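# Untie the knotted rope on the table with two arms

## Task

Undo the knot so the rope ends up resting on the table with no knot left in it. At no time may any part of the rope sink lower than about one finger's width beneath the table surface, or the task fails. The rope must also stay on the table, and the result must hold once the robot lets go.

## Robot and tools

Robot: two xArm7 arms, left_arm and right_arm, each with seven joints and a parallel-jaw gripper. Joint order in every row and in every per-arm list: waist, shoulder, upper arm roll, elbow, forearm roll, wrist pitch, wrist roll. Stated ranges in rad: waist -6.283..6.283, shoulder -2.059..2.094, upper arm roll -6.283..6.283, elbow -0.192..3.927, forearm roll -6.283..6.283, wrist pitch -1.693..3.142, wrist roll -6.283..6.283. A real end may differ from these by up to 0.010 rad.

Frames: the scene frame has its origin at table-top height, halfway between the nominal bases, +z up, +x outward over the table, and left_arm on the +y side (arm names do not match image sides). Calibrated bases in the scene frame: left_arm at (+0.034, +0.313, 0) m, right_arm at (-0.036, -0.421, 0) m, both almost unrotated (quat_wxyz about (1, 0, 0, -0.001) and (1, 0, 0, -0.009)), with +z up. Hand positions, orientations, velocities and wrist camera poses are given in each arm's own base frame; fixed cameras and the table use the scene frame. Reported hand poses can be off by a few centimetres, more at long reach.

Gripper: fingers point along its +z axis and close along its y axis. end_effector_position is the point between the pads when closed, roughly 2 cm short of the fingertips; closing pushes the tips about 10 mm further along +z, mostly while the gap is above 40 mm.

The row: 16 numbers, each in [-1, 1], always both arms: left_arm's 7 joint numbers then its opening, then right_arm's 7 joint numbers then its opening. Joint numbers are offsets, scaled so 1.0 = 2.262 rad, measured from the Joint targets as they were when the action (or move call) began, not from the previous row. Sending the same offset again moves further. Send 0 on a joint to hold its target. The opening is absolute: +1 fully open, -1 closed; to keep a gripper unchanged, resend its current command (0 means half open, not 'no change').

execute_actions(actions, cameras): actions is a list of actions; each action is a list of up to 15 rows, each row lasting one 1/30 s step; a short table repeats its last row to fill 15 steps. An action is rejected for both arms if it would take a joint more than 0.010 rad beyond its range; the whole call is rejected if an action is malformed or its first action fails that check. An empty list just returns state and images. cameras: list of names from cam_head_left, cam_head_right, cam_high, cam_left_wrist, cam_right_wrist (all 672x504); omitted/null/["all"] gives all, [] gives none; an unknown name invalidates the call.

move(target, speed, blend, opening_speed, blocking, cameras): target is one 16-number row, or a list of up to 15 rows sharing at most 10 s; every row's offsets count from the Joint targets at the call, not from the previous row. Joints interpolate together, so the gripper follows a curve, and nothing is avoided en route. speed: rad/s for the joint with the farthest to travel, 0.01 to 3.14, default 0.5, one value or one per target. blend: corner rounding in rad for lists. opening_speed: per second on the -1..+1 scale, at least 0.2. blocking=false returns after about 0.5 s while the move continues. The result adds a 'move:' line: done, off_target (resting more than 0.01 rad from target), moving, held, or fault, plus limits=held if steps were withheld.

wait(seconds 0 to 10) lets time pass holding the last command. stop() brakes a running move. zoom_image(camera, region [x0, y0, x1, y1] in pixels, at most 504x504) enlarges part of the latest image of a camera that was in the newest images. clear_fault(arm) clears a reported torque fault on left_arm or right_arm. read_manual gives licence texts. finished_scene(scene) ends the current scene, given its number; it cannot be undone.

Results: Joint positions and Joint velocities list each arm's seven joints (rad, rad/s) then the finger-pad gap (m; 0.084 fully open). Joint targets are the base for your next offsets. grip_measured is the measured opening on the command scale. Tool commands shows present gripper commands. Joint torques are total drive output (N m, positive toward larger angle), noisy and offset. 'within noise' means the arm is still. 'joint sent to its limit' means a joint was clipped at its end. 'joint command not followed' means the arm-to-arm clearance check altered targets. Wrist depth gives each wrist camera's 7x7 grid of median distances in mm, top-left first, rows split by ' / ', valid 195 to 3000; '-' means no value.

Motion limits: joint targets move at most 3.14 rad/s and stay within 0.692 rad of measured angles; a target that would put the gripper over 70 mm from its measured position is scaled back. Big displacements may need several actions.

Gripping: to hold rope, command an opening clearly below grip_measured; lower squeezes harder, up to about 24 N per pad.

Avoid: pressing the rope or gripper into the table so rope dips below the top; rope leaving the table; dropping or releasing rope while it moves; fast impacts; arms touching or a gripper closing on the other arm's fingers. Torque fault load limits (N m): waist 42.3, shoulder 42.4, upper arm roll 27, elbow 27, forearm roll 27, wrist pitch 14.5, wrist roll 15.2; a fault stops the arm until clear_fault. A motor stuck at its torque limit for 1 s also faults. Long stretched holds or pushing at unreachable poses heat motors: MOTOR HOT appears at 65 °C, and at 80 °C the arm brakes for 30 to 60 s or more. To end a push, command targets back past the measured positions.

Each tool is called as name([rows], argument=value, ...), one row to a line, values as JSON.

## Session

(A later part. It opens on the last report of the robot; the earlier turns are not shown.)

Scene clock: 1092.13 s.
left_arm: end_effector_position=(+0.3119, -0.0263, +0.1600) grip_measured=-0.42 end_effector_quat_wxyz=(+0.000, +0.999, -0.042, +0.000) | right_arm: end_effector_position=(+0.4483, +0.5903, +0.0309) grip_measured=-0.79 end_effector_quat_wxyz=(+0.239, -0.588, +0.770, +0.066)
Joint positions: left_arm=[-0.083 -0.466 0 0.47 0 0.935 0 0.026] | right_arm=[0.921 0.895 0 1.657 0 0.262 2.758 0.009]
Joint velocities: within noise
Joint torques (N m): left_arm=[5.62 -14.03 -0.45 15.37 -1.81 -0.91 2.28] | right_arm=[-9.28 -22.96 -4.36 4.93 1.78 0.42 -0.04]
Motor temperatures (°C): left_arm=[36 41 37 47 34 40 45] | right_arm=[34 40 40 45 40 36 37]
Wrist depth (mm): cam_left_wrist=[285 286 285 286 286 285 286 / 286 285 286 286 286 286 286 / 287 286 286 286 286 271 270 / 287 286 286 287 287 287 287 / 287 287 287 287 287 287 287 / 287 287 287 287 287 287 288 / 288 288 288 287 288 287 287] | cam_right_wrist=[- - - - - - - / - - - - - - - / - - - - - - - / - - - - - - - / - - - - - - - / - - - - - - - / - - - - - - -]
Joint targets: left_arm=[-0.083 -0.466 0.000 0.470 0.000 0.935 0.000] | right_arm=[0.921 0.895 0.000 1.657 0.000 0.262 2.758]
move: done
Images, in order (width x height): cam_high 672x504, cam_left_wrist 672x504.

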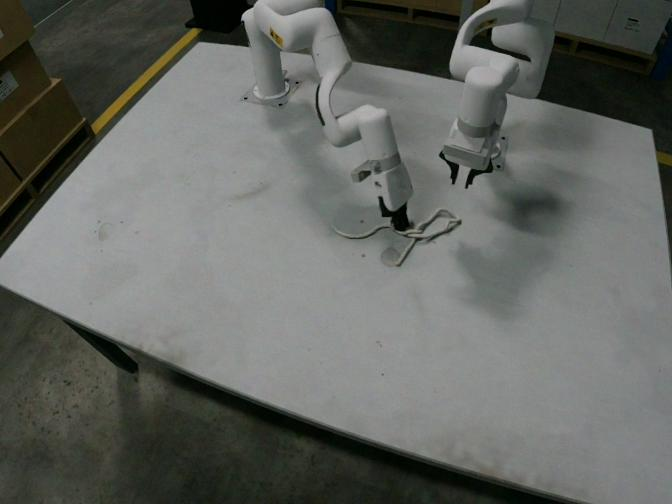

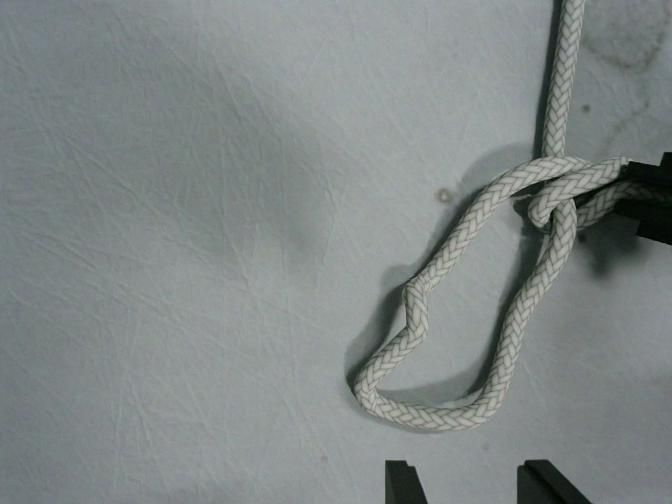

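move(target=[-0.0619,0,0,0,0,0,-0.9726,-0.48,0,0,0,0,0,0,0,-0.9], speed=1.2, cameras=[])

move(target=[0,0.1276,0,-0.0114,0,-0.1385,-0.3148,-0.48,0,0,0,0,0,0,0,-0.9], speed=0.5, cameras=["cam_left_wrist","cam_high"])

zoom_image(camera="cam_high", region=[350, 180, 470, 290])

Scene clock: 1118.03 s.
left_arm: end_effector_position=(+0.3052, -0.0695, +0.1600) grip_measured=-0.50 end_effector_quat_wxyz=(+0.000, +0.550, +0.835, +0.000) | right_arm: end_effector_position=(+0.4483, +0.5903, +0.0309) grip_measured=-0.79 end_effector_quat_wxyz=(+0.239, -0.588, +0.770, +0.066)
Joint positions: left_arm=[-0.223 -0.466 0 0.47 0 0.935 -2.2 0.022] | right_arm=[0.921 0.895 0 1.657 0 0.262 2.758 0.009]
Joint velocities: within noise
Joint torques (N m): left_arm=[-6.5 -13.06 -0.38 13.56 -1.81 -1.39 -1.76] | right_arm=[-9.2 -23.16 -3.87 4.94 1.52 0.5 -0.09]
Motor temperatures (°C): left_arm=[36 40 37 49 34 40 45] | right_arm=[34 40 40 45 40 36 37]
Wrist depth (mm): cam_left_wrist=[288 288 288 288 288 287 287 / 289 289 288 288 287 287 287 / 289 288 289 288 287 287 286 / 289 289 288 288 288 287 287 / 289 288 288 287 287 287 286 / 288 288 288 287 287 287 286 / 289 289 288 287 287 287 286] | cam_right_wrist=[- - - - - - - / - - - - - - - / - - - - - - - / - - - - - - - / - - - - - - - / - - - - - - - / - - - - - - -]
Joint targets: left_arm=[-0.224 -0.466 0.000 0.470 0.000 0.935 -2.200] | right_arm=[0.921 0.895 0.000 1.657 0.000 0.262 2.758]
move: done
No camera images: "cameras" was empty.

Scene clock: 1120.10 s.
left_arm: end_effector_position=(+0.3297, -0.0751, +0.0796) grip_measured=-0.50 end_effector_quat_wxyz=(-0.001, +0.225, +0.974, +0.000) | right_arm: end_effector_position=(+0.4483, +0.5903, +0.0309) grip_measured=-0.79 end_effector_quat_wxyz=(+0.239, -0.588, +0.770, +0.066)
Joint positions: left_arm=[-0.224 -0.177 0 0.444 0 0.622 -2.912 0.022] | right_arm=[0.921 0.895 0 1.657 0 0.262 2.758 0.009]
Joint velocities: within noise
Joint torques (N m): left_arm=[-6.07 -9.14 -0.55 9.93 -1.76 -3.45 -1.72] | right_arm=[-9.08 -23.08 -3.97 4.91 1.57 0.71 -0.22]
Motor temperatures (°C): left_arm=[36 40 37 49 34 40 45] | right_arm=[34 40 40 45 40 36 37]
Wrist depth (mm): cam_left_wrist=[209 209 209 208 208 208 208 / 209 209 209 208 208 208 208 / 209 209 208 208 208 208 208 / 209 208 208 208 208 208 208 / 208 208 208 208 208 207 207 / 208 208 208 208 208 207 207 / 208 208 208 208 207 207 207] | cam_right_wrist=[- - - - - - - / - - - - - - - / - - - - - - - / - - - - - - - / - - - - - - - / - - - - - - - / - - - - - - -]
Joint targets: left_arm=[-0.224 -0.177 0.000 0.444 0.000 0.622 -2.912] | right_arm=[0.921 0.895 0.000 1.657 0.000 0.262 2.758]
move: done
Images, in order (width x height): cam_high 672x504, cam_left_wrist 672x504.

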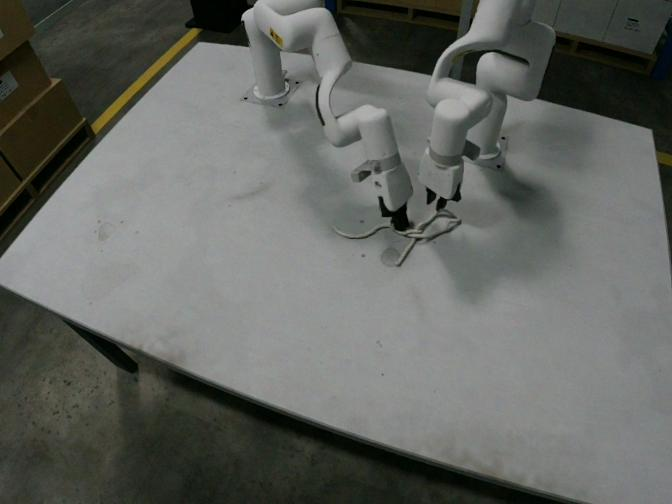

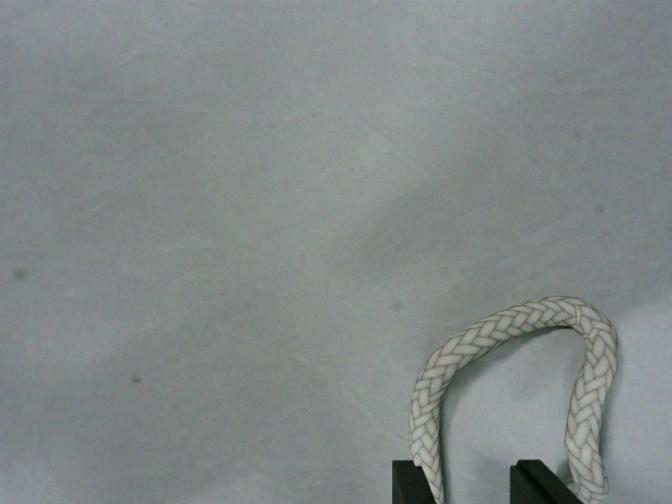

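Scaled by 4.200 from the camera's 672x504 image, which has a finer 960x720 frame.

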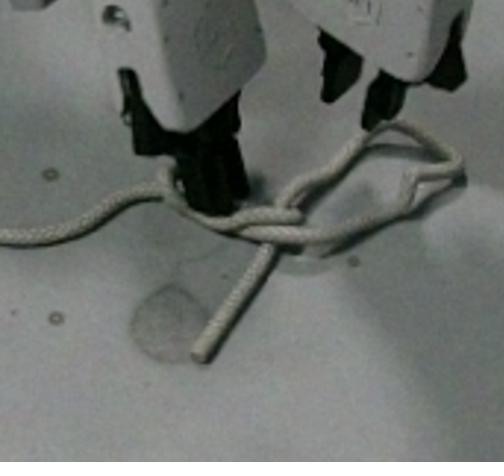

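move([
  [0,0.08,0,-0.0113,0,-0.0917,0,-0.48,0,0,0,0,0,0,0,-0.9],
  [0,0.08,0,-0.0113,0,-0.0917,0,-1,0,0,0,0,0,0,0,-0.9],
  [0,0,0,0,0,0,0,-1,0,0,0,0,0,0,0,-0.9],
  [0.1039,-0.0994,0,-0.1032,0,-0.0042,0,-1,0,0,0,0,0,0,0,-0.9],
], speed=[0.2,0.2,0.2,0.12], opening_speed=0.6, cameras=["cam_left_wrist","cam_high"])

zoom_image(camera="cam_high", region=[350, 180, 490, 290])

Scene clock: 1140.30 s.
left_arm: end_effector_position=(+0.3309, -0.0754, +0.0395) grip_measured=-0.50 end_effector_quat_wxyz=(+0.000, +0.225, +0.974, +0.000) | right_arm: end_effector_position=(+0.4483, +0.5903, +0.0309) grip_measured=-0.79 end_effector_quat_wxyz=(+0.239, -0.588, +0.770, +0.066)
Joint positions: left_arm=[-0.224 -0.042 0 0.425 0 0.468 -2.912 0.022] | right_arm=[0.921 0.895 0 1.657 0 0.262 2.758 0.009]
Joint velocities: within noise
Joint torques (N m): left_arm=[-5.79 -20.66 -0.65 11.91 -1.75 -0.61 -1.85] | right_arm=[-8.97 -24.02 -3.73 4.8 1.55 0.57 -0.37]
Motor temperatures (°C): left_arm=[36 40 37 48 34 40 45] | right_arm=[34 40 40 45 40 35 37]
Wrist depth (mm): cam_left_wrist=[- - - - - - - / - - - - - - - / - - - - - - - / - - - - - - - / - - - - - - - / - - - - - - - / - - - - - - -] | cam_right_wrist=[- - - - - - - / - - - - - - - / - - - - - - - / - - - - - - - / - - - - - - - / - - - - - - - / - - - - - - -]
Joint targets: left_arm=[-0.224 -0.042 0.000 0.425 0.000 0.468 -2.912] | right_arm=[0.921 0.895 0.000 1.657 0.000 0.262 2.758]
Tool commands: left_gripper/opening=-0.48 right_gripper/opening=-0.9
move: held (left_arm; a check stopped the path); path passed 0 of 4 targets; target 2's new numbers were not sent; limits=held; left_arm: the shoulder is farthest, 0.360 rad from its target
joint command not followed: on one or more control steps a check withheld the commanded joint targets of the left arm, and it was not sent them on those steps.
cause: the commanded joint targets, or the way to them, would bring a part of the robot too close to another arm (a part of this arm just beyond the wrist roll and a part of the right arm just beyond the wrist roll).
Images, in order (width x height): cam_high 672x504, cam_left_wrist 672x504.

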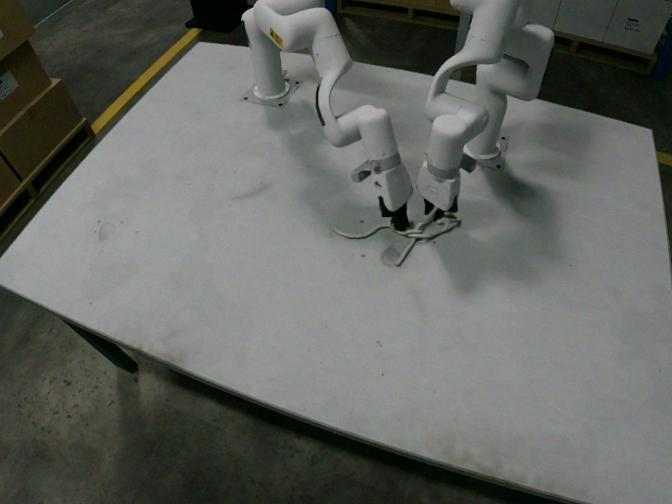

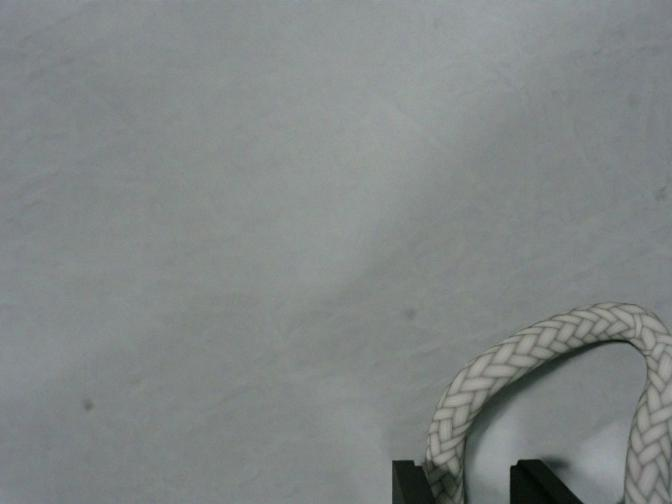

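Scaled by 3.600 from the camera's 672x504 image, which has a finer 960x720 frame.

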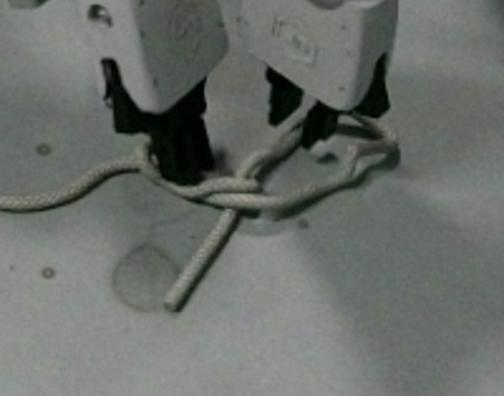

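move([
  [0,-0.1298,0,-0.1146,0,-0.1179,0,-0.48,0,0,0,0,0,0,0,-0.9],
  [0,-0.0113,0,-0.1168,0,-0.2386,0,-0.48,0,0,0,0,0,0,0,-0.9],
], speed=0.25, cameras=["cam_left_wrist","cam_high"])

zoom_image(camera="cam_high", region=[350, 180, 490, 290])

Scene clock: 1172.17 s.
left_arm: end_effector_position=(+0.3244, -0.0738, +0.0292) grip_measured=-0.50 end_effector_quat_wxyz=(+0.150, +0.222, +0.963, +0.000) | right_arm: end_effector_position=(+0.4483, +0.5903, +0.0309) grip_measured=-0.79 end_effector_quat_wxyz=(+0.239, -0.588, +0.770, +0.066)
Joint positions: left_arm=[-0.224 -0.068 0 0.161 0 -0.072 -2.912 0.022] | right_arm=[0.921 0.895 0 1.657 0 0.262 2.758 0.009]
Joint velocities: within noise
Joint torques (N m): left_arm=[-5.75 -8.06 -0.79 6.52 -1.86 -4.01 -1.76] | right_arm=[-8.83 -23.8 -3.27 4.84 1.57 0.48 -0.57]
Motor temperatures (°C): left_arm=[36 41 37 47 34 40 45] | right_arm=[34 40 40 45 40 35 37]
Wrist depth (mm): cam_left_wrist=[- - - - - - - / - - - - - - - / - - - - - - - / - - - - - - - / - - - - - - - / - - - - - - - / - - - - - - -] | cam_right_wrist=[- - - - - - - / - - - - - - - / - - - - - - - / - - - - - - - / - - - - - - - / - - - - - - - / - - - - - - -]
Joint targets: left_arm=[-0.224 -0.068 0.000 0.161 0.000 -0.072 -2.912] | right_arm=[0.921 0.895 0.000 1.657 0.000 0.262 2.758]
move: done
Images, in order (width x height): cam_high 672x504, cam_left_wrist 672x504.

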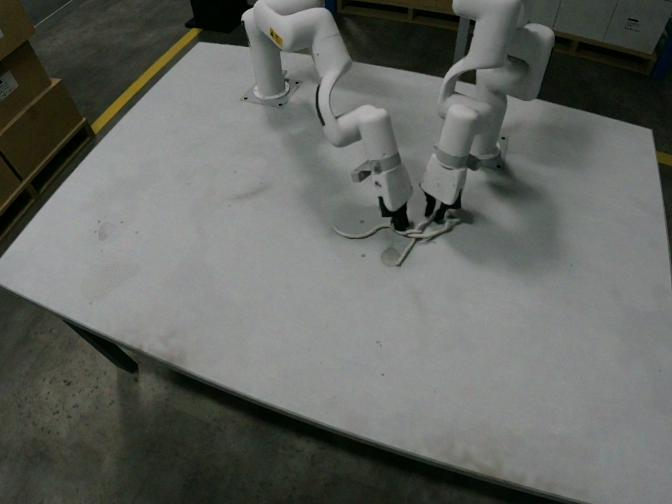

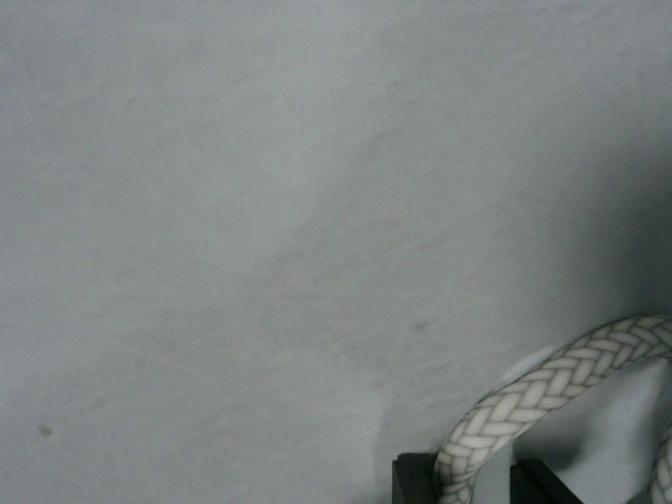

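Scaled by 3.600 from the camera's 672x504 image, which has a finer 960x720 frame.

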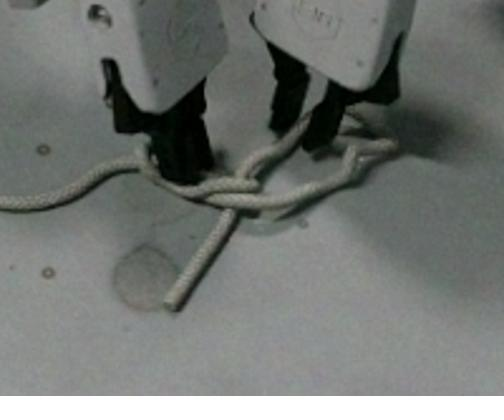

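move([
  [0,0,0,0,0,0,0,-1,0,0,0,0,0,0,0,-0.9],
  [0,-0.1185,0,0.0022,0,0.1207,0,-1,0,0,0,0,0,0,0,-0.9],
  [0.1039,-0.1477,0,0.0219,0,0.3026,0,-1,0,0,0,0,0,0,0,-0.9],
], speed=[0.2,0.2,0.15], opening_speed=0.6, cameras=["cam_left_wrist","cam_high"])

zoom_image(camera="cam_high", region=[350, 150, 490, 290])

Scene clock: 1187.00 s.
left_arm: end_effector_position=(+0.2699, +0.0030, +0.0699) grip_measured=-0.80 end_effector_quat_wxyz=(+0.000, +0.109, +0.994, +0.000) | right_arm: end_effector_position=(+0.4483, +0.5903, +0.0309) grip_measured=-0.79 end_effector_quat_wxyz=(+0.239, -0.588, +0.770, +0.066)
Joint positions: left_arm=[0.011 -0.402 0 0.21 0 0.612 -2.912 0.009] | right_arm=[0.921 0.895 0 1.657 0 0.262 2.758 0.009]
Joint velocities: within noise
Joint torques (N m): left_arm=[5.94 -13.05 -0.67 13.15 -1.77 -0.47 -1.78] | right_arm=[-8.73 -24.52 -2.98 4.92 1.39 0.58 -0.45]
Motor temperatures (°C): left_arm=[36 40 37 47 34 40 45] | right_arm=[34 40 40 45 40 35 37]
Wrist depth (mm): cam_left_wrist=[199 199 199 199 199 199 199 / 199 199 199 199 199 199 199 / 199 199 199 199 199 198 198 / 199 199 199 199 198 199 198 / 199 199 198 198 198 198 198 / 199 198 198 198 198 198 198 / 198 198 198 198 - 198 198] | cam_right_wrist=[- - - - - - - / - - - - - - - / - - - - - - - / - - - - - - - / - - - - - - - / - - - - - - - / - - - - - - -]
Joint targets: left_arm=[0.012 -0.402 0.000 0.210 0.000 0.613 -2.912] | right_arm=[0.921 0.895 0.000 1.657 0.000 0.262 2.758]
move: done
Images, in order (width x height): cam_high 672x504, cam_left_wrist 672x504.

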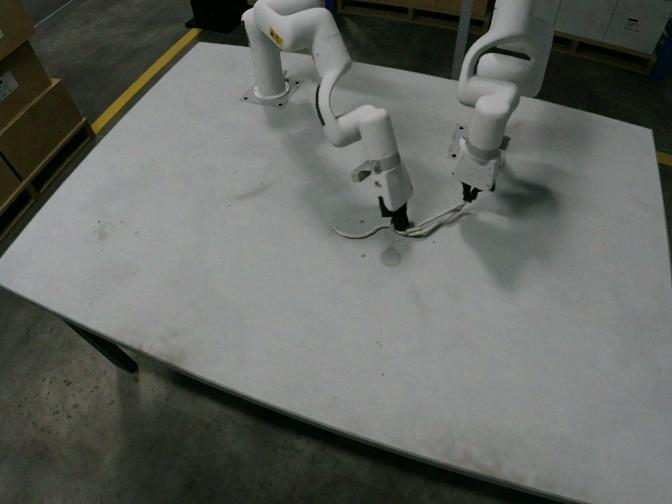

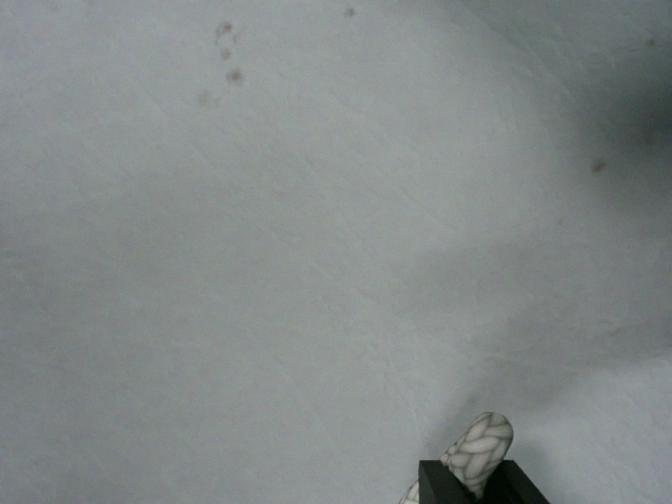

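Scaled by 3.600 from the camera's 672x504 image, which has a finer 960x720 frame.

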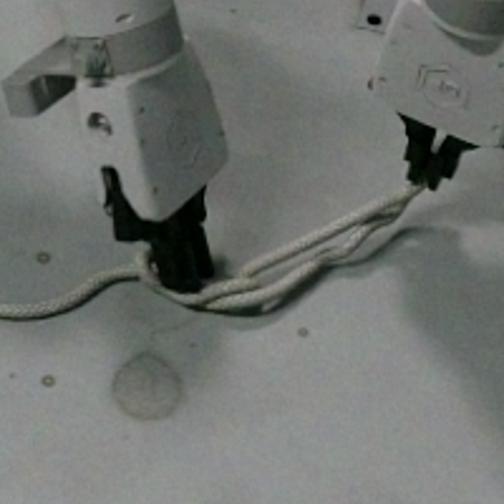

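zoom_image(camera="cam_high", region=[385, 200, 475, 245])

zoom_image(camera="cam_high", region=[395, 215, 435, 242])

Scaled by 5.600 from the camera's 672x504 image, which has a finer 960x720 frame.

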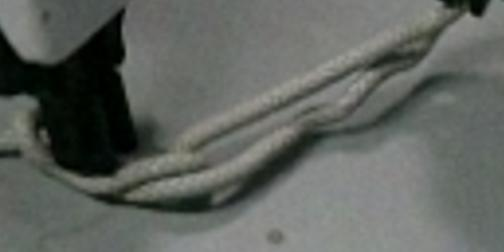

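Scaled by 12.600 from the camera's 672x504 image, which has a finer 960x720 frame.

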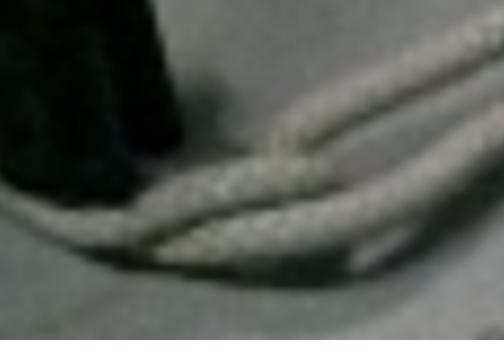

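move(target=[0.0355,-0.0438,0,-0.0302,0,0.0132,0,-1,0,0,0,0,0,0,0,-0.9], speed=0.06, cameras=["cam_high"])

zoom_image(camera="cam_high", region=[385, 190, 475, 245])

Scene clock: 1212.93 s.
left_arm: end_effector_position=(+0.2479, +0.0227, +0.0701) grip_measured=-0.80 end_effector_quat_wxyz=(+0.000, +0.069, +0.998, +0.000) | right_arm: end_effector_position=(+0.4483, +0.5903, +0.0309) grip_measured=-0.79 end_effector_quat_wxyz=(+0.239, -0.588, +0.770, +0.066)
Joint positions: left_arm=[0.092 -0.501 0 0.142 0 0.642 -2.912 0.009] | right_arm=[0.921 0.895 0 1.657 0 0.262 2.758 0.009]
Joint velocities: within noise
Joint torques (N m): left_arm=[6.44 -10.96 -0.62 9.85 -1.9 -0.82 -1.8] | right_arm=[-8.76 -24.89 -2.62 4.89 1.58 0.56 -0.48]
Motor temperatures (°C): left_arm=[36 40 37 48 34 40 45] | right_arm=[34 40 40 45 40 35 37]
Wrist depth (mm): cam_left_wrist=[199 199 199 199 199 199 199 / 199 199 199 199 199 199 199 / 199 199 199 199 199 199 199 / 199 199 199 199 199 199 199 / 199 199 199 199 199 198 199 / 199 199 199 199 199 198 198 / 199 199 199 199 - 198 198] | cam_right_wrist=[- - - - - - - / - - - - - - - / - - - - - - - / - - - - - - - / - - - - - - - / - - - - - - - / - - - - - - -]
Joint targets: left_arm=[0.092 -0.501 0.000 0.142 0.000 0.642 -2.912] | right_arm=[0.921 0.895 0.000 1.657 0.000 0.262 2.758]
move: done
Images, in order (width x height): cam_high 672x504.

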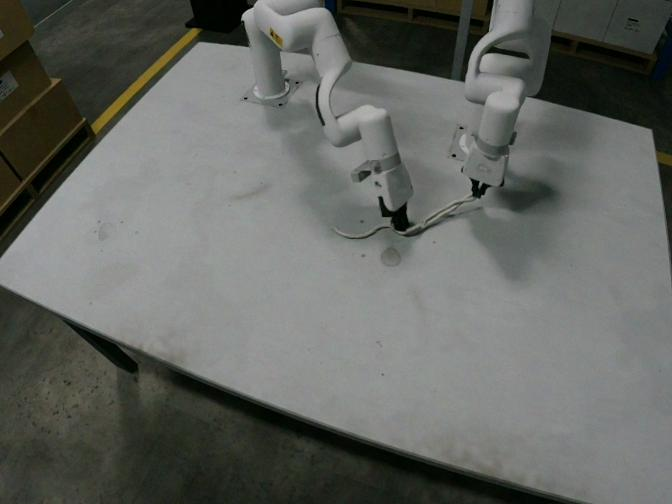

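Scaled by 5.600 from the camera's 672x504 image, which has a finer 960x720 frame.

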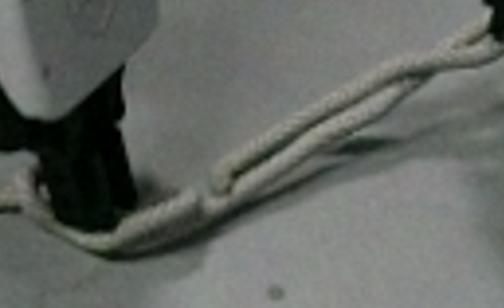

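zoom_image(camera="cam_high", region=[395, 210, 440, 240])

Scaled by 11.200 from the camera's 672x504 image, which has a finer 960x720 frame.

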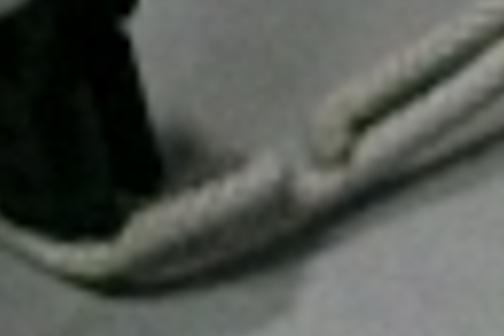

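move(target=[0.0296,-0.0857,0,0.0528,0,0.139,0,-1,0,0,0,0,0,0,0,-0.9], speed=0.12, cameras=["cam_high"])

zoom_image(camera="cam_high", region=[385, 170, 485, 245])

Scene clock: 1229.77 s.
left_arm: end_effector_position=(+0.2500, +0.0399, +0.1400) grip_measured=-0.80 end_effector_quat_wxyz=(+0.000, +0.035, +0.999, +0.000) | right_arm: end_effector_position=(+0.4483, +0.5903, +0.0309) grip_measured=-0.79 end_effector_quat_wxyz=(+0.239, -0.588, +0.770, +0.066)
Joint positions: left_arm=[0.159 -0.695 0 0.261 -0.001 0.957 -2.912 0.009] | right_arm=[0.921 0.895 0 1.657 0 0.262 2.758 0.009]
Joint velocities: within noise
Joint torques (N m): left_arm=[7.38 -9.18 -0.57 14.94 -1.37 0.74 -1.66] | right_arm=[-8.73 -25.26 -2.28 5.04 1.46 0.39 -0.44]
Motor temperatures (°C): left_arm=[36 40 37 48 34 40 45] | right_arm=[34 40 40 45 40 35 37]
Wrist depth (mm): cam_left_wrist=[269 268 269 269 268 268 268 / 269 269 269 269 268 268 268 / 269 269 268 268 269 268 268 / 269 269 268 268 268 268 268 / 268 268 268 268 268 268 268 / 268 268 268 268 268 268 267 / 268 267 267 268 - 268 267] | cam_right_wrist=[- - - - - - - / - - - - - - - / - - - - - - - / - - - - - - - / - - - - - - - / - - - - - - - / - - - - - - -]
Joint targets: left_arm=[0.159 -0.695 0.000 0.261 0.000 0.957 -2.912] | right_arm=[0.921 0.895 0.000 1.657 0.000 0.262 2.758]
move: done
Images, in order (width x height): cam_high 672x504.

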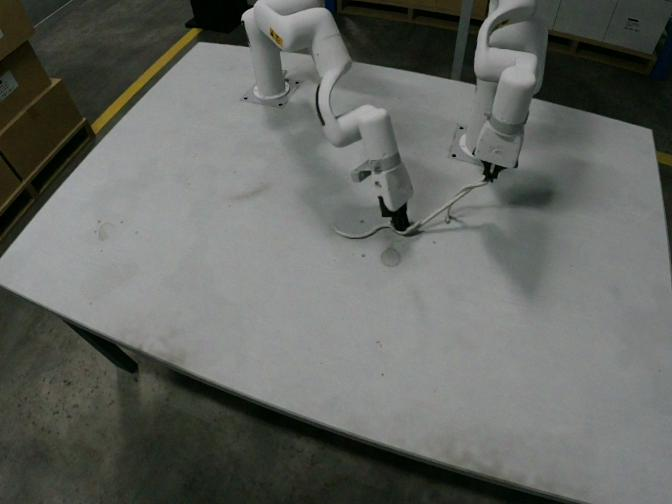

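Scaled by 5.040 from the camera's 672x504 image, which has a finer 960x720 frame.

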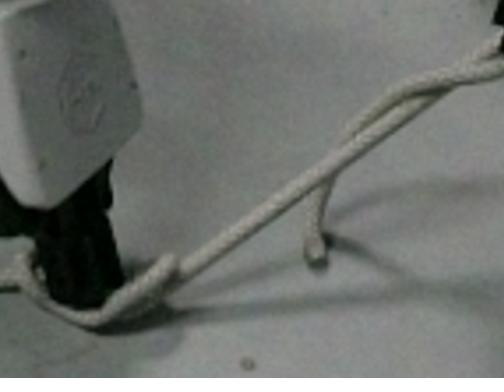

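move([
  [0,0,0,0,0,0,0,-1,0,0,0,0,0,0,0,-0.2],
  [0,0,0,0,0,0,0,-1,-0.0,-0.0581,0,-0.0057,0,0.0524,0,-0.2],
  [0,0,0,0,0,0,0,-1,-0.0654,-0.3196,0,-0.5323,0,-0.3386,-0.99,-0.2],
], speed=[0.3,0.3,1.0], opening_speed=0.5, cameras=[])

move(target=[0,0,0,0,0,0,0,-1,0,0,0,0,0,0,-0.2695,-0.2], speed=0.8, cameras=["cam_high","cam_right_wrist"])

zoom_image(camera="cam_right_wrist", region=[0, 50, 350, 300])

Scene clock: 1249.73 s.
left_arm: end_effector_position=(+0.2500, +0.0399, +0.1400) grip_measured=-0.80 end_effector_quat_wxyz=(+0.000, +0.035, +0.999, +0.000) | right_arm: end_effector_position=(+0.3598, +0.3512, +0.1149) grip_measured=-0.22 end_effector_quat_wxyz=(-0.230, +0.917, +0.117, +0.305)
Joint positions: left_arm=[0.159 -0.695 0 0.261 0 0.957 -2.912 0.009] | right_arm=[0.774 0.172 0 0.453 0 -0.504 0.519 0.035]
Joint velocities: within noise
Joint torques (N m): left_arm=[-5.13 -7.63 -0.54 13.05 1.99 -3.08 0.16] | right_arm=[-7.73 -24.72 -1.96 5.5 1.15 -2.85 -0.8]
Motor temperatures (°C): left_arm=[36 40 37 49 34 40 45] | right_arm=[34 40 40 45 40 35 37]
Wrist depth (mm): cam_left_wrist=[269 268 269 268 268 268 268 / 269 269 269 269 269 268 269 / 269 268 268 269 268 268 268 / 269 268 268 268 268 268 268 / 268 268 268 268 268 267 267 / 268 268 268 268 268 267 268 / 268 268 268 268 - 267 267] | cam_right_wrist=[750 654 582 517 470 432 398 / 639 568 514 467 430 393 365 / 548 497 454 418 387 356 332 / 481 440 403 373 348 327 308 / 428 387 355 342 318 302 285 / 381 357 334 315 294 278 265 / 352 330 310 293 276 261 249]
Joint targets: left_arm=[0.159 -0.695 0.000 0.261 0.000 0.957 -2.912] | right_arm=[0.774 0.172 0.000 0.453 0.000 -0.504 0.518]
move: done
No camera images: "cameras" was empty.

Scene clock: 1251.23 s.
left_arm: end_effector_position=(+0.2500, +0.0399, +0.1400) grip_measured=-0.80 end_effector_quat_wxyz=(+0.000, +0.035, +0.999, +0.000) | right_arm: end_effector_position=(+0.3598, +0.3512, +0.1149) grip_measured=-0.21 end_effector_quat_wxyz=(-0.128, +0.839, +0.387, +0.360)
Joint positions: left_arm=[0.159 -0.695 0 0.261 0 0.957 -2.912 0.009] | right_arm=[0.774 0.172 0 0.453 0 -0.504 -0.091 0.035]
Joint velocities: within noise
Joint torques (N m): left_arm=[-5.1 -7.4 -0.62 13.04 1.71 -2.96 0.6] | right_arm=[-7.61 -24.28 -1.82 5.96 1.21 -2.62 -0.91]
Motor temperatures (°C): left_arm=[36 40 37 49 34 40 45] | right_arm=[34 40 40 45 40 35 37]
Wrist depth (mm): cam_left_wrist=[269 268 268 269 269 269 268 / 269 269 269 268 268 268 268 / 269 269 269 268 268 268 268 / 269 269 268 269 268 268 268 / 268 268 269 268 268 268 268 / 268 268 268 268 268 268 268 / 268 268 268 268 - 267 267] | cam_right_wrist=[506 510 520 531 536 546 558 / 445 448 458 466 470 478 487 / 383 388 394 410 416 421 428 / 348 353 354 361 364 369 373 / 311 321 325 321 325 332 331 / 287 289 292 295 298 300 303 / 267 269 271 273 276 278 281]
Joint targets: left_arm=[0.159 -0.695 0.000 0.261 0.000 0.957 -2.912] | right_arm=[0.774 0.172 0.000 0.453 0.000 -0.504 -0.091]
move: done
Images, in order (width x height): cam_high 672x504, cam_right_wrist 672x504.

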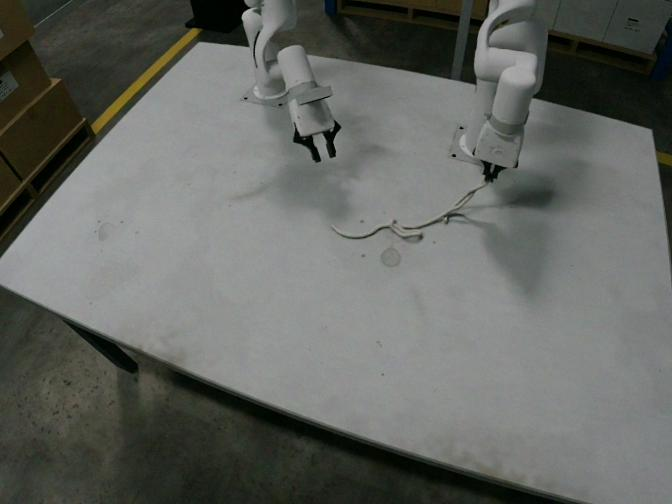

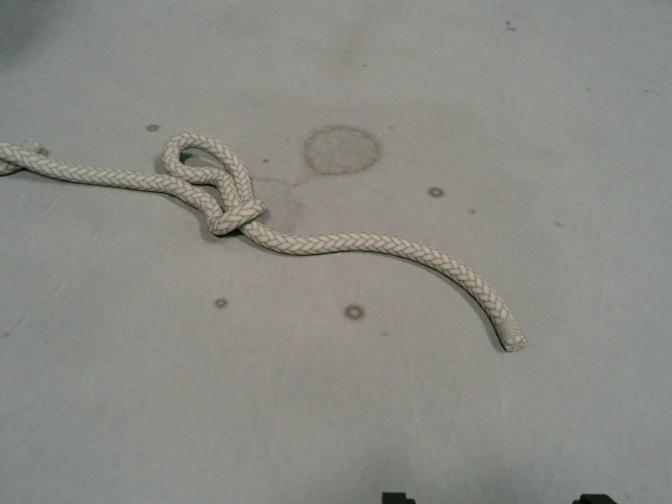

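Scaled by 1.440 from the camera's 672x504 image, which has a finer 960x720 frame.

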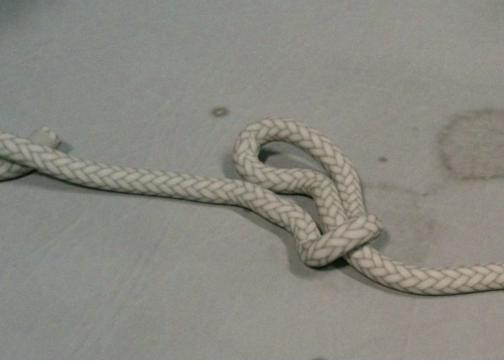

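zoom_image(camera="cam_right_wrist", region=[140, 110, 290, 260])

zoom_image(camera="cam_right_wrist", region=[0, 110, 150, 220])

zoom_image(camera="cam_high", region=[370, 170, 510, 260])

Scaled by 3.360 from the camera's 672x504 image, which has a finer 960x720 frame.

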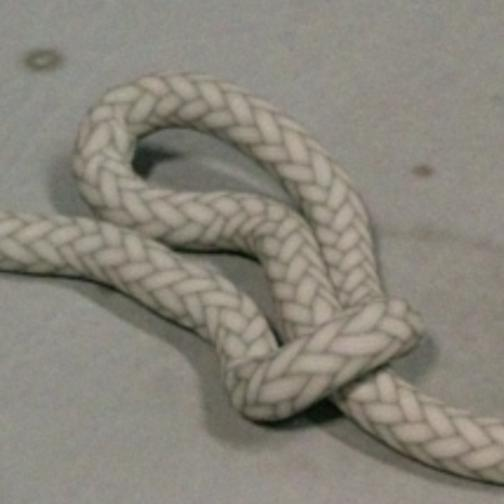

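Scaled by 3.360 from the camera's 672x504 image, which has a finer 960x720 frame.

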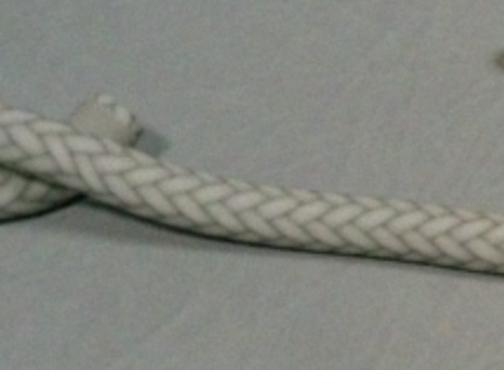

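Scaled by 3.600 from the camera's 672x504 image, which has a finer 960x720 frame.

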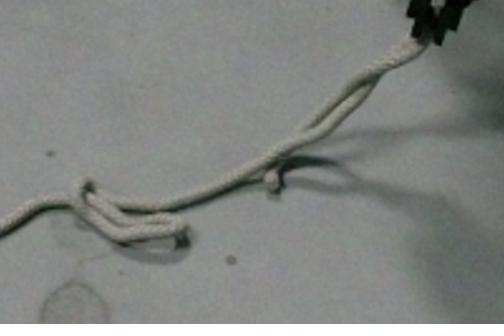

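move([
  [0,0,0,0,0,0,0,-1,0.0066,0.3097,0,0.649,0,0.5979,-0.4836,-0.4],
  [0,0,0,0,0,0,0,-1,0.0066,0.3454,0,0.6436,0,0.5568,-0.4836,-0.4],
  [0,0,0,0,0,0,0,-1,0.0066,0.3454,0,0.6436,0,0.5568,-0.4836,-1],
], speed=[0.8,0.15,0.2], opening_speed=0.6, cameras=["cam_high","cam_right_wrist"])

zoom_image(camera="cam_high", region=[320, 170, 510, 270])

Scene clock: 1290.80 s.
left_arm: end_effector_position=(+0.2500, +0.0399, +0.1400) grip_measured=-0.80 end_effector_quat_wxyz=(+0.000, +0.035, +0.999, +0.000) | right_arm: end_effector_position=(+0.5064, +0.5094, +0.0284) grip_measured=-1.00 end_effector_quat_wxyz=(+0.020, +0.549, +0.830, +0.098)
Joint positions: left_arm=[0.159 -0.695 0 0.261 0 0.957 -2.912 0.009] | right_arm=[0.788 0.953 0 1.909 0 0.755 -1.185 0]
Joint velocities: within noise
Joint torques (N m): left_arm=[-5.12 -5.98 -0.76 13.05 0.33 -2.27 1.72] | right_arm=[7.16 -27.14 -2.26 5.18 1.38 0.04 -0.88]
Motor temperatures (°C): left_arm=[36 40 37 49 34 40 45] | right_arm=[34 40 40 46 40 36 37]
Wrist depth (mm): cam_left_wrist=[270 268 268 269 268 268 268 / 269 269 269 268 269 268 268 / 269 268 268 269 268 268 268 / 269 268 268 268 268 268 268 / 269 268 268 268 268 268 267 / 268 268 268 268 268 267 267 / 268 268 268 268 - 267 267] | cam_right_wrist=[- - - - - - - / - - - - - - - / - - - - - - - / - - - - - - - / - - - - - - - / - - - - - - - / - - - - - - -]
Joint targets: left_arm=[0.159 -0.695 0.000 0.261 0.000 0.957 -2.912] | right_arm=[0.788 0.953 0.000 1.909 0.000 0.756 -1.185]
move: done
Images, in order (width x height): cam_high 672x504, cam_right_wrist 672x504.

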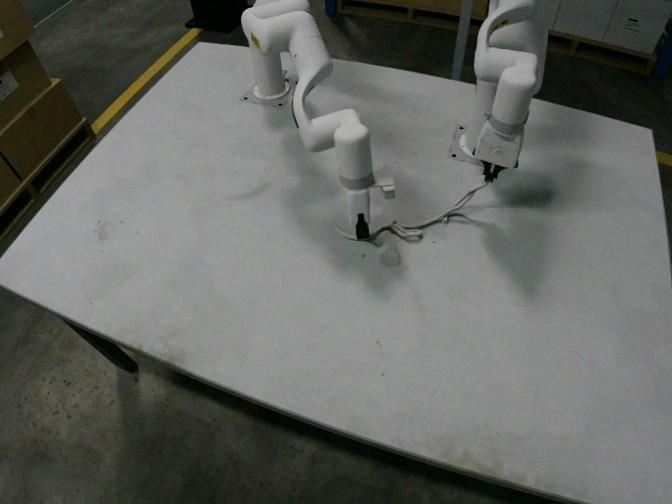

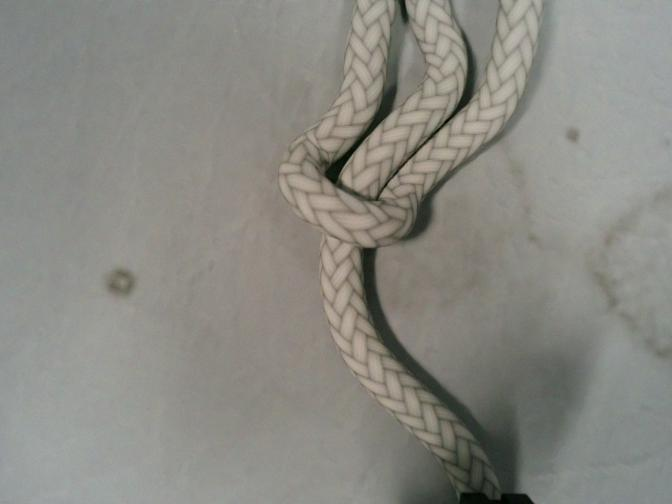

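Scaled by 2.653 from the camera's 672x504 image, which has a finer 960x720 frame.

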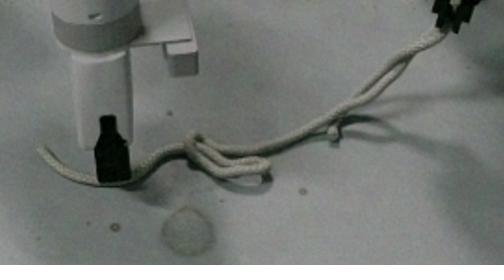

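move([
  [0,0,0,0,0,0,0,-1,0,0,0,0,0,0,0,-0.4],
  [0,0,0,0,0,0,0,-1,0,0.0029,0,0.0002,0,-0.0027,0,-0.4],
  [0,0,0,0,0,0,0,-1,0,0.0029,0,0.0002,0,-0.0027,0,-1],
], speed=0.1, opening_speed=0.4, cameras=["cam_high","cam_right_wrist"])

zoom_image(camera="cam_right_wrist", region=[400, 380, 600, 504])

Scene clock: 1310.43 s.
left_arm: end_effector_position=(+0.2500, +0.0399, +0.1400) grip_measured=-0.80 end_effector_quat_wxyz=(+0.000, +0.035, +0.999, +0.000) | right_arm: end_effector_position=(+0.5063, +0.5093, +0.0243) grip_measured=-0.79 end_effector_quat_wxyz=(+0.020, +0.549, +0.830, +0.098)
Joint positions: left_arm=[0.159 -0.695 0 0.261 0 0.957 -2.912 0.009] | right_arm=[0.788 0.96 0 1.909 0 0.749 -1.185 0.009]
Joint velocities: within noise
Joint torques (N m): left_arm=[-4.97 -4.42 -0.68 13.05 -0.89 -1.62 1.67] | right_arm=[4.29 -44.93 0.18 11.26 1.22 -1.3 -0.69]
Motor temperatures (°C): left_arm=[36 40 37 49 34 40 45] | right_arm=[34 40 40 46 40 36 37]
Wrist depth (mm): cam_left_wrist=[269 268 269 269 269 269 268 / 269 269 269 269 268 268 268 / 269 269 269 269 268 268 268 / 269 268 268 268 268 268 268 / 268 268 268 268 268 268 268 / 268 268 268 268 268 267 268 / 268 268 268 267 - 267 267] | cam_right_wrist=[- - - - - - - / - - - - - - - / - - - - - - - / - - - - - - - / - - - - - - - / - - - - - - - / - - - - - - -]
Joint targets: left_arm=[0.159 -0.695 0.000 0.261 0.000 0.957 -2.912] | right_arm=[0.788 0.960 0.000 1.909 0.000 0.749 -1.185]
move: done
Images, in order (width x height): cam_high 672x504, cam_right_wrist 672x504.

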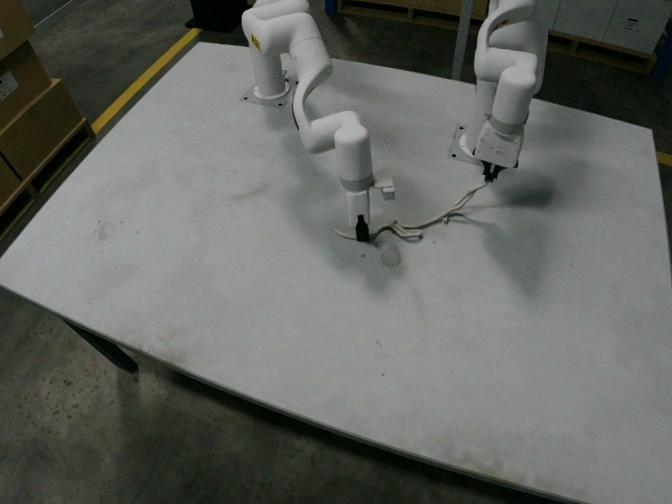

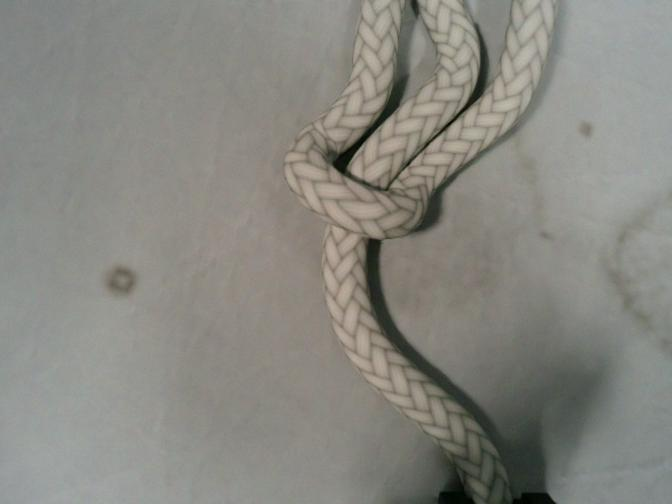

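Scaled by 2.520 from the camera's 672x504 image, which has a finer 960x720 frame.

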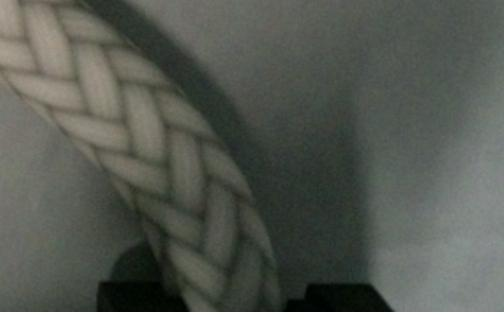

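move([
  [-0.0296,0.0858,0,-0.0526,0,-0.1393,0,-1,0,-0.0191,0,0.0005,0,0.0196,0,-1],
  [-0.0296,0.0858,0,-0.0526,0,-0.1393,0,-1,-0.06,-0.0191,0,0.0005,0,0.0196,0,-1],
], speed=[0.2,0.06], cameras=["cam_high","cam_right_wrist"])

zoom_image(camera="cam_high", region=[300, 170, 510, 270])

Scene clock: 1323.80 s.
left_arm: end_effector_position=(+0.2482, +0.0228, +0.0703) grip_measured=-0.80 end_effector_quat_wxyz=(+0.001, +0.069, +0.998, +0.000) | right_arm: end_effector_position=(+0.5705, +0.4363, +0.0504) grip_measured=-0.79 end_effector_quat_wxyz=(+0.026, +0.604, +0.791, +0.096)
Joint positions: left_arm=[0.092 -0.501 0 0.142 0 0.642 -2.912 0.009] | right_arm=[0.653 0.916 0 1.91 0 0.794 -1.185 0.009]
Joint velocities: within noise
Joint torques (N m): left_arm=[-6.22 -1.92 -0.52 10.58 -1.82 -3.2 1.69] | right_arm=[-7.98 -44.47 -2.62 11.84 1.25 -0.82 -0.47]
Motor temperatures (°C): left_arm=[36 40 37 49 34 40 45] | right_arm=[34 41 40 47 40 35 37]
Wrist depth (mm): cam_left_wrist=[200 200 199 199 199 199 199 / 199 199 199 199 199 199 199 / 199 199 199 199 199 199 199 / 199 199 199 199 199 199 199 / 199 199 199 199 199 199 199 / 199 199 199 199 199 198 199 / 199 199 199 199 - 198 198] | cam_right_wrist=[- - - - - 196 200 / - - - - - 196 199 / - - - - - - 197 / - - - - - - 196 / - - - - - - - / - - - - - - - / - - - - - - -]
Joint targets: left_arm=[0.092 -0.501 0.000 0.142 0.000 0.642 -2.912] | right_arm=[0.653 0.916 0.000 1.910 0.000 0.794 -1.185]
move: done
Images, in order (width x height): cam_high 672x504, cam_right_wrist 672x504.

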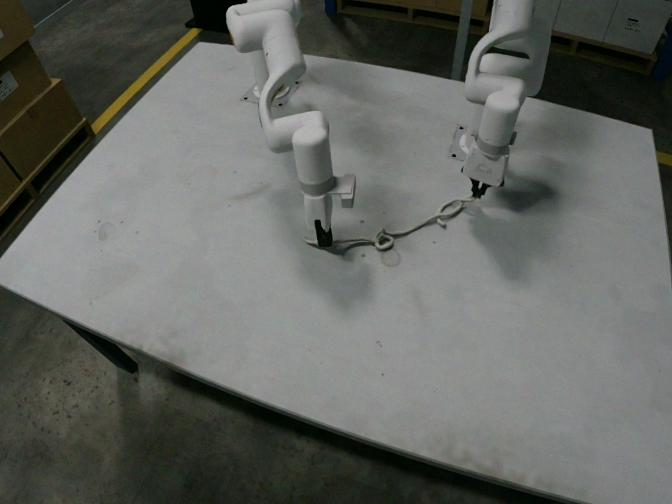

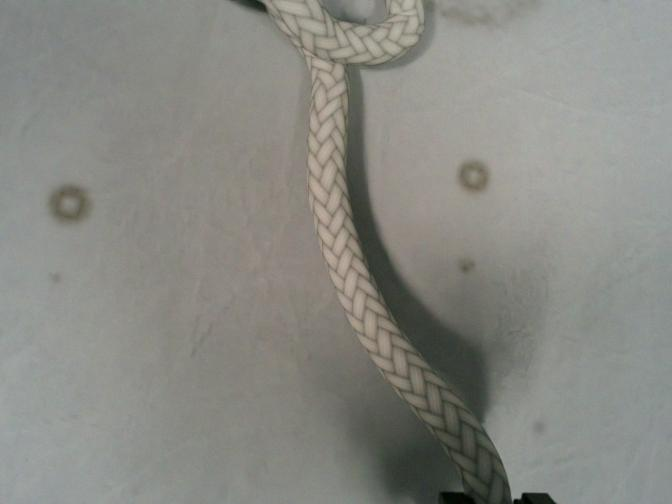

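Scaled by 2.400 from the camera's 672x504 image, which has a finer 960x720 frame.

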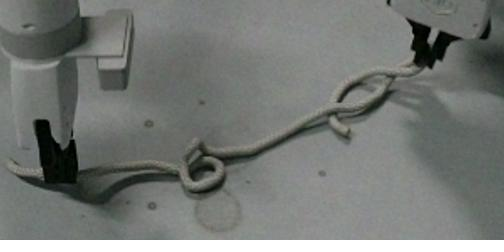

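move(target=[0,0,0,0,0,0,0,-1,-0.045,0,0,0,0,0,0,-1], speed=0.06, cameras=["cam_high","cam_right_wrist"])

zoom_image(camera="cam_high", region=[300, 170, 510, 270])

Scene clock: 1330.23 s.
left_arm: end_effector_position=(+0.2482, +0.0228, +0.0703) grip_measured=-0.80 end_effector_quat_wxyz=(+0.001, +0.069, +0.998, +0.000) | right_arm: end_effector_position=(+0.6119, +0.3760, +0.0504) grip_measured=-0.79 end_effector_quat_wxyz=(+0.031, +0.643, +0.759, +0.095)
Joint positions: left_arm=[0.092 -0.501 0 0.142 0 0.642 -2.912 0.009] | right_arm=[0.551 0.916 0 1.91 0 0.794 -1.185 0.009]
Joint velocities: within noise
Joint torques (N m): left_arm=[-5.89 -2.67 -0.23 11.67 -1.8 -2.47 1.63] | right_arm=[-8.13 -43.68 1.53 11.6 1.19 -1.34 -0.3]
Motor temperatures (°C): left_arm=[36 40 37 49 34 40 45] | right_arm=[34 41 40 48 40 35 37]
Wrist depth (mm): cam_left_wrist=[199 199 199 199 199 199 199 / 199 199 199 199 199 199 199 / 199 199 199 199 199 199 199 / 199 199 199 199 199 199 199 / 199 199 199 199 199 199 199 / 199 199 199 199 199 199 199 / 199 199 199 199 - 199 198] | cam_right_wrist=[- - - - - 196 200 / - - - - - 196 199 / - - - - - - 197 / - - - - - - 196 / - - - - - - - / - - - - - - - / - - - - - - -]
Joint targets: left_arm=[0.092 -0.501 0.000 0.142 0.000 0.642 -2.912] | right_arm=[0.551 0.916 0.000 1.910 0.000 0.794 -1.185]
move: done
Images, in order (width x height): cam_high 672x504, cam_right_wrist 672x504.

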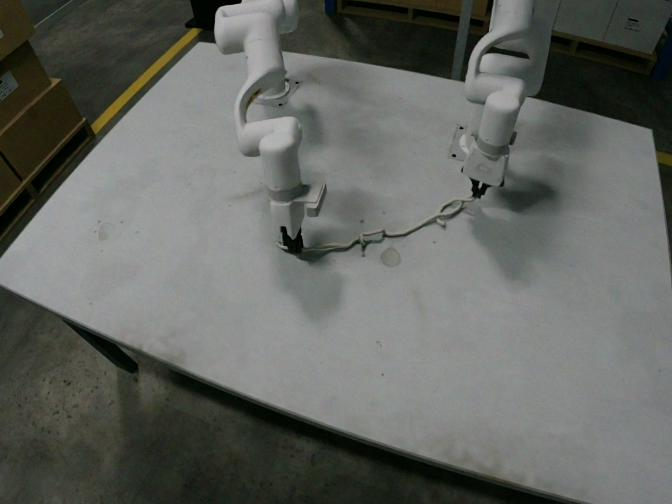

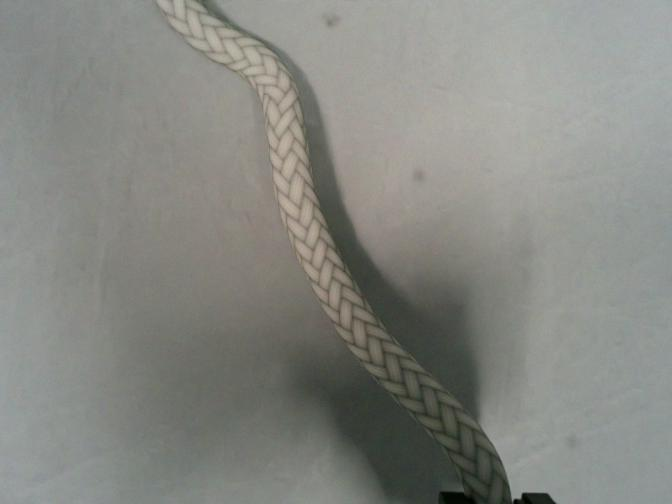

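Scaled by 2.400 from the camera's 672x504 image, which has a finer 960x720 frame.

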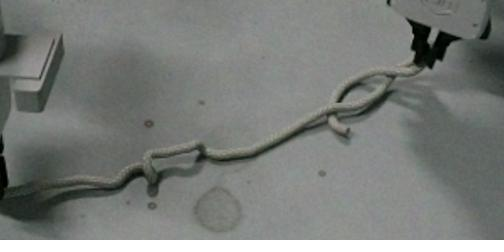

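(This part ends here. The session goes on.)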